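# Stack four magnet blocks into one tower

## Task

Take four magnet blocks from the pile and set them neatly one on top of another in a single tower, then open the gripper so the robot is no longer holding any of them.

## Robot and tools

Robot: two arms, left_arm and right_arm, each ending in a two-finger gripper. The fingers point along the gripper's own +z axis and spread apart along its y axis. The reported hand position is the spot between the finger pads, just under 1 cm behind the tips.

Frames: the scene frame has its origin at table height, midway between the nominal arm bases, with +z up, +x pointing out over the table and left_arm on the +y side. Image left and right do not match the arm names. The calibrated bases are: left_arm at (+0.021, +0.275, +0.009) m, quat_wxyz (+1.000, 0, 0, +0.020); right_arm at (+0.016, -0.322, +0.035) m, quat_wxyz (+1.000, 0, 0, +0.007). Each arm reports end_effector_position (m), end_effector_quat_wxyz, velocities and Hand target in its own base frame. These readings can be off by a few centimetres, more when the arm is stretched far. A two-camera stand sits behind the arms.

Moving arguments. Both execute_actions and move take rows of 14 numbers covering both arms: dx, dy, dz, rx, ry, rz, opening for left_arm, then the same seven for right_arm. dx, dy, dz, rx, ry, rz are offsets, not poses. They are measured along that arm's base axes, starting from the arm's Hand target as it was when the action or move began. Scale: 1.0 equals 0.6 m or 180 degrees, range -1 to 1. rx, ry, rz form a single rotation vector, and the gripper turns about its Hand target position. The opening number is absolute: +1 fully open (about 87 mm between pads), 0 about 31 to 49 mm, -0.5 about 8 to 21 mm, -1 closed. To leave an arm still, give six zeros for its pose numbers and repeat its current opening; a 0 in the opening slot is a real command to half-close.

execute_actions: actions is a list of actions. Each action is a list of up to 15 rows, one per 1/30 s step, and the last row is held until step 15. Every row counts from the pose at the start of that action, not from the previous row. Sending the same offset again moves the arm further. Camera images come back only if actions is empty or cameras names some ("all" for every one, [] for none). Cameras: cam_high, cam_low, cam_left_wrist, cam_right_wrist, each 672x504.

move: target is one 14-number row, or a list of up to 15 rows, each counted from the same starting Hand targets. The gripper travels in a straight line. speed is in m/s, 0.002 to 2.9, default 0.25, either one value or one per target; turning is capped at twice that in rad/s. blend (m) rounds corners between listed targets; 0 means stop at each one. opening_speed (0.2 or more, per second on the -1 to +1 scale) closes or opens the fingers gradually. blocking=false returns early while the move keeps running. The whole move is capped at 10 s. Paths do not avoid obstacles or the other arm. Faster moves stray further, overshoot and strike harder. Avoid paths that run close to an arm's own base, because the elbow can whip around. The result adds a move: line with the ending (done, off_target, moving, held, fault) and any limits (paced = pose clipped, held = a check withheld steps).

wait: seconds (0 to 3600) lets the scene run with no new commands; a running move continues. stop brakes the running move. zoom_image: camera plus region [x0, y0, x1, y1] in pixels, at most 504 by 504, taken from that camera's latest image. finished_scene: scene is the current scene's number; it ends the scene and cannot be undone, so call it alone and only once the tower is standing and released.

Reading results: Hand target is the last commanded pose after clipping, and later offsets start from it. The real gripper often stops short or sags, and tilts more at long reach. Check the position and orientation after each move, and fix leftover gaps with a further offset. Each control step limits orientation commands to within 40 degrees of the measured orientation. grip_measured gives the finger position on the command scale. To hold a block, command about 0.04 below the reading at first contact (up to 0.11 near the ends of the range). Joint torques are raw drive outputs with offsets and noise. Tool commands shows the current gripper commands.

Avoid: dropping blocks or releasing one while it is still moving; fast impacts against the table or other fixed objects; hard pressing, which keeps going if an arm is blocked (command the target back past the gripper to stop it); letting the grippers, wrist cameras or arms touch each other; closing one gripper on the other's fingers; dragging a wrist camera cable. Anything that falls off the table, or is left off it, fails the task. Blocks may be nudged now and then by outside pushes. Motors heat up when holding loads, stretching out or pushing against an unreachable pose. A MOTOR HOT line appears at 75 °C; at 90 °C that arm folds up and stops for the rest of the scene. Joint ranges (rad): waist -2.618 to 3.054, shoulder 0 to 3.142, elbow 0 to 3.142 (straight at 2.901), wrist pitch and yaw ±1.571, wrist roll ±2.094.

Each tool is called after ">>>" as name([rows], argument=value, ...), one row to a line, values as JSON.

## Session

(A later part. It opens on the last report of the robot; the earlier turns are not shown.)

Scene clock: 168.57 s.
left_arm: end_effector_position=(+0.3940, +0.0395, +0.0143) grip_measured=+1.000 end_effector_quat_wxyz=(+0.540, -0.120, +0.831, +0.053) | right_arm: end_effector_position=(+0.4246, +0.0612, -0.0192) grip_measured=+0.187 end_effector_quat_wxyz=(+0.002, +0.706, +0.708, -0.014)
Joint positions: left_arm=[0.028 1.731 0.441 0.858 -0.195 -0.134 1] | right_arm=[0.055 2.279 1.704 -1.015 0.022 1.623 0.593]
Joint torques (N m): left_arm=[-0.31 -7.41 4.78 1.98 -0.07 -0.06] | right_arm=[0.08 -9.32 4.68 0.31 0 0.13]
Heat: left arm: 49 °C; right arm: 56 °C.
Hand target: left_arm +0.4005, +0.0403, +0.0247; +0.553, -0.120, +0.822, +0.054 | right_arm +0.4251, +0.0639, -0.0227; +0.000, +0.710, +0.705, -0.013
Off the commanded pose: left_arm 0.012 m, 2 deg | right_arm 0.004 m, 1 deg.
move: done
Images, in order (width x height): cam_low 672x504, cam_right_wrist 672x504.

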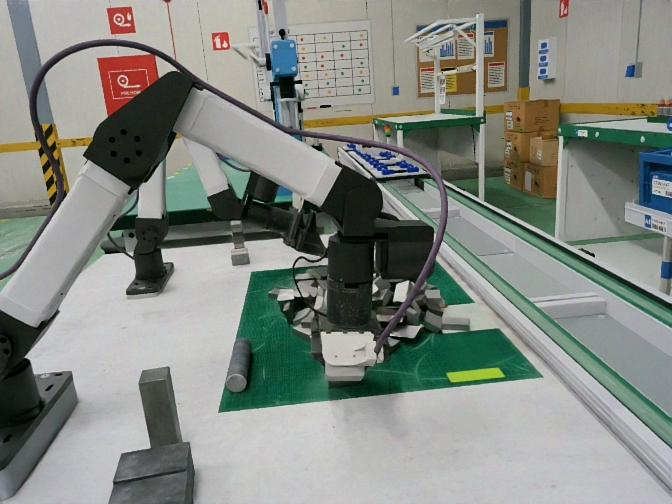

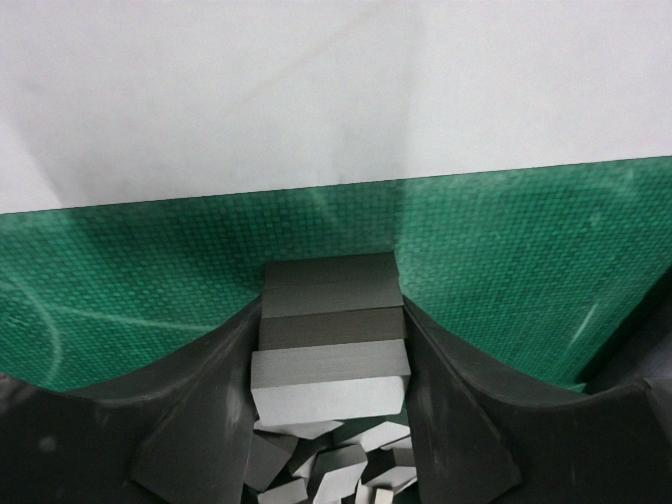

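Aligned. Opening and retreating.

>>> move([
  [0,0,0,0,0,0,1,0,0,0,0,0,0,0.6],
  [0,0,0,0,0,0,1,0,0,0.2,0,0,0,0.6],
  [0,0,0,0,0,0,1,-0.15,-0.15,0.22,0,0,0,0.6],
], speed=0.12, opening_speed=0.5, cameras=["cam_right_wrist","cam_low"])

>>> zoom_image(camera="cam_low", region=[300, 330, 400, 400])

Scene clock: 174.17 s.
left_arm: end_effector_position=(+0.3940, +0.0395, +0.0143) grip_measured=+1.000 end_effector_quat_wxyz=(+0.540, -0.120, +0.831, +0.053) | right_arm: end_effector_position=(+0.3341, -0.0266, +0.0991) grip_measured=+0.600 end_effector_quat_wxyz=(-0.017, +0.711, +0.703, -0.025)
Joint positions: left_arm=[0.028 1.731 0.441 0.858 -0.195 -0.134 1] | right_arm=[-0.19 1.889 1.587 -1.325 0.022 1.393 0.8]
Joint torques (N m): left_arm=[-0.28 -7.39 4.82 1.98 -0.07 -0.07] | right_arm=[-0.27 -10.73 4.66 0.24 0.05 -0.06]
Heat: left arm: 49 °C; right arm: 56 °C.
Hand target: left_arm +0.4005, +0.0403, +0.0247; +0.553, -0.120, +0.822, +0.054 | right_arm +0.3351, -0.0261, +0.1093; +0.000, +0.710, +0.705, -0.013
Off the commanded pose: left_arm 0.012 m, 2 deg | right_arm 0.010 m, 2 deg.
move: done
Images, in order (width x height): cam_low 672x504, cam_right_wrist 672x504.

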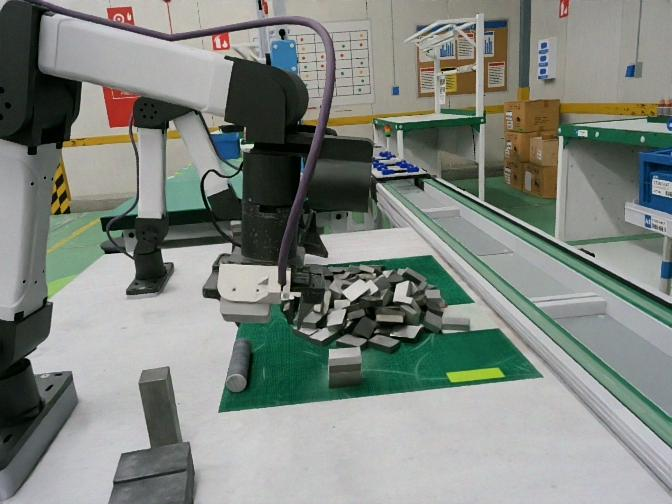

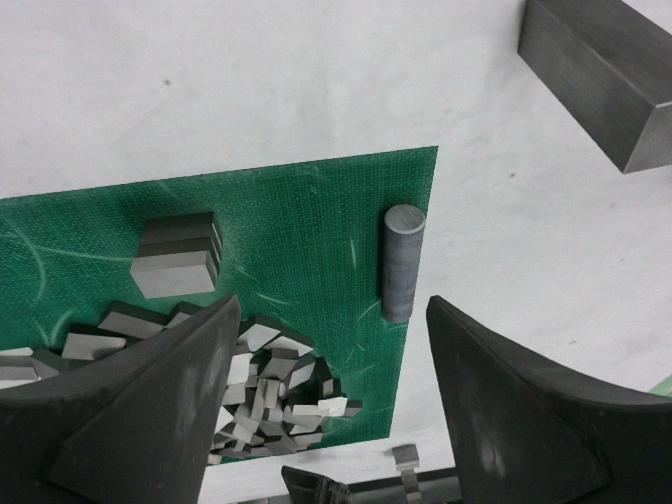

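Scaled by 5.040 from the camera's image (finer frame: 960x720).

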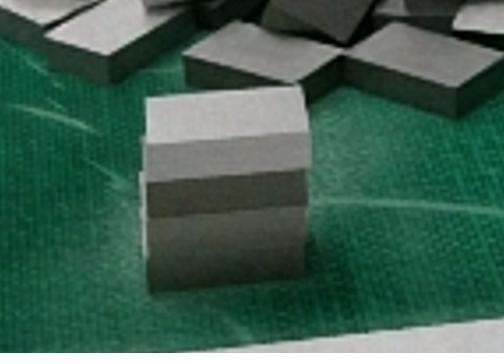

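The four blocks are stacked neatly and the gripper has released them.

>>> finished_scene(scene=2)

The scene is finished: the task was done.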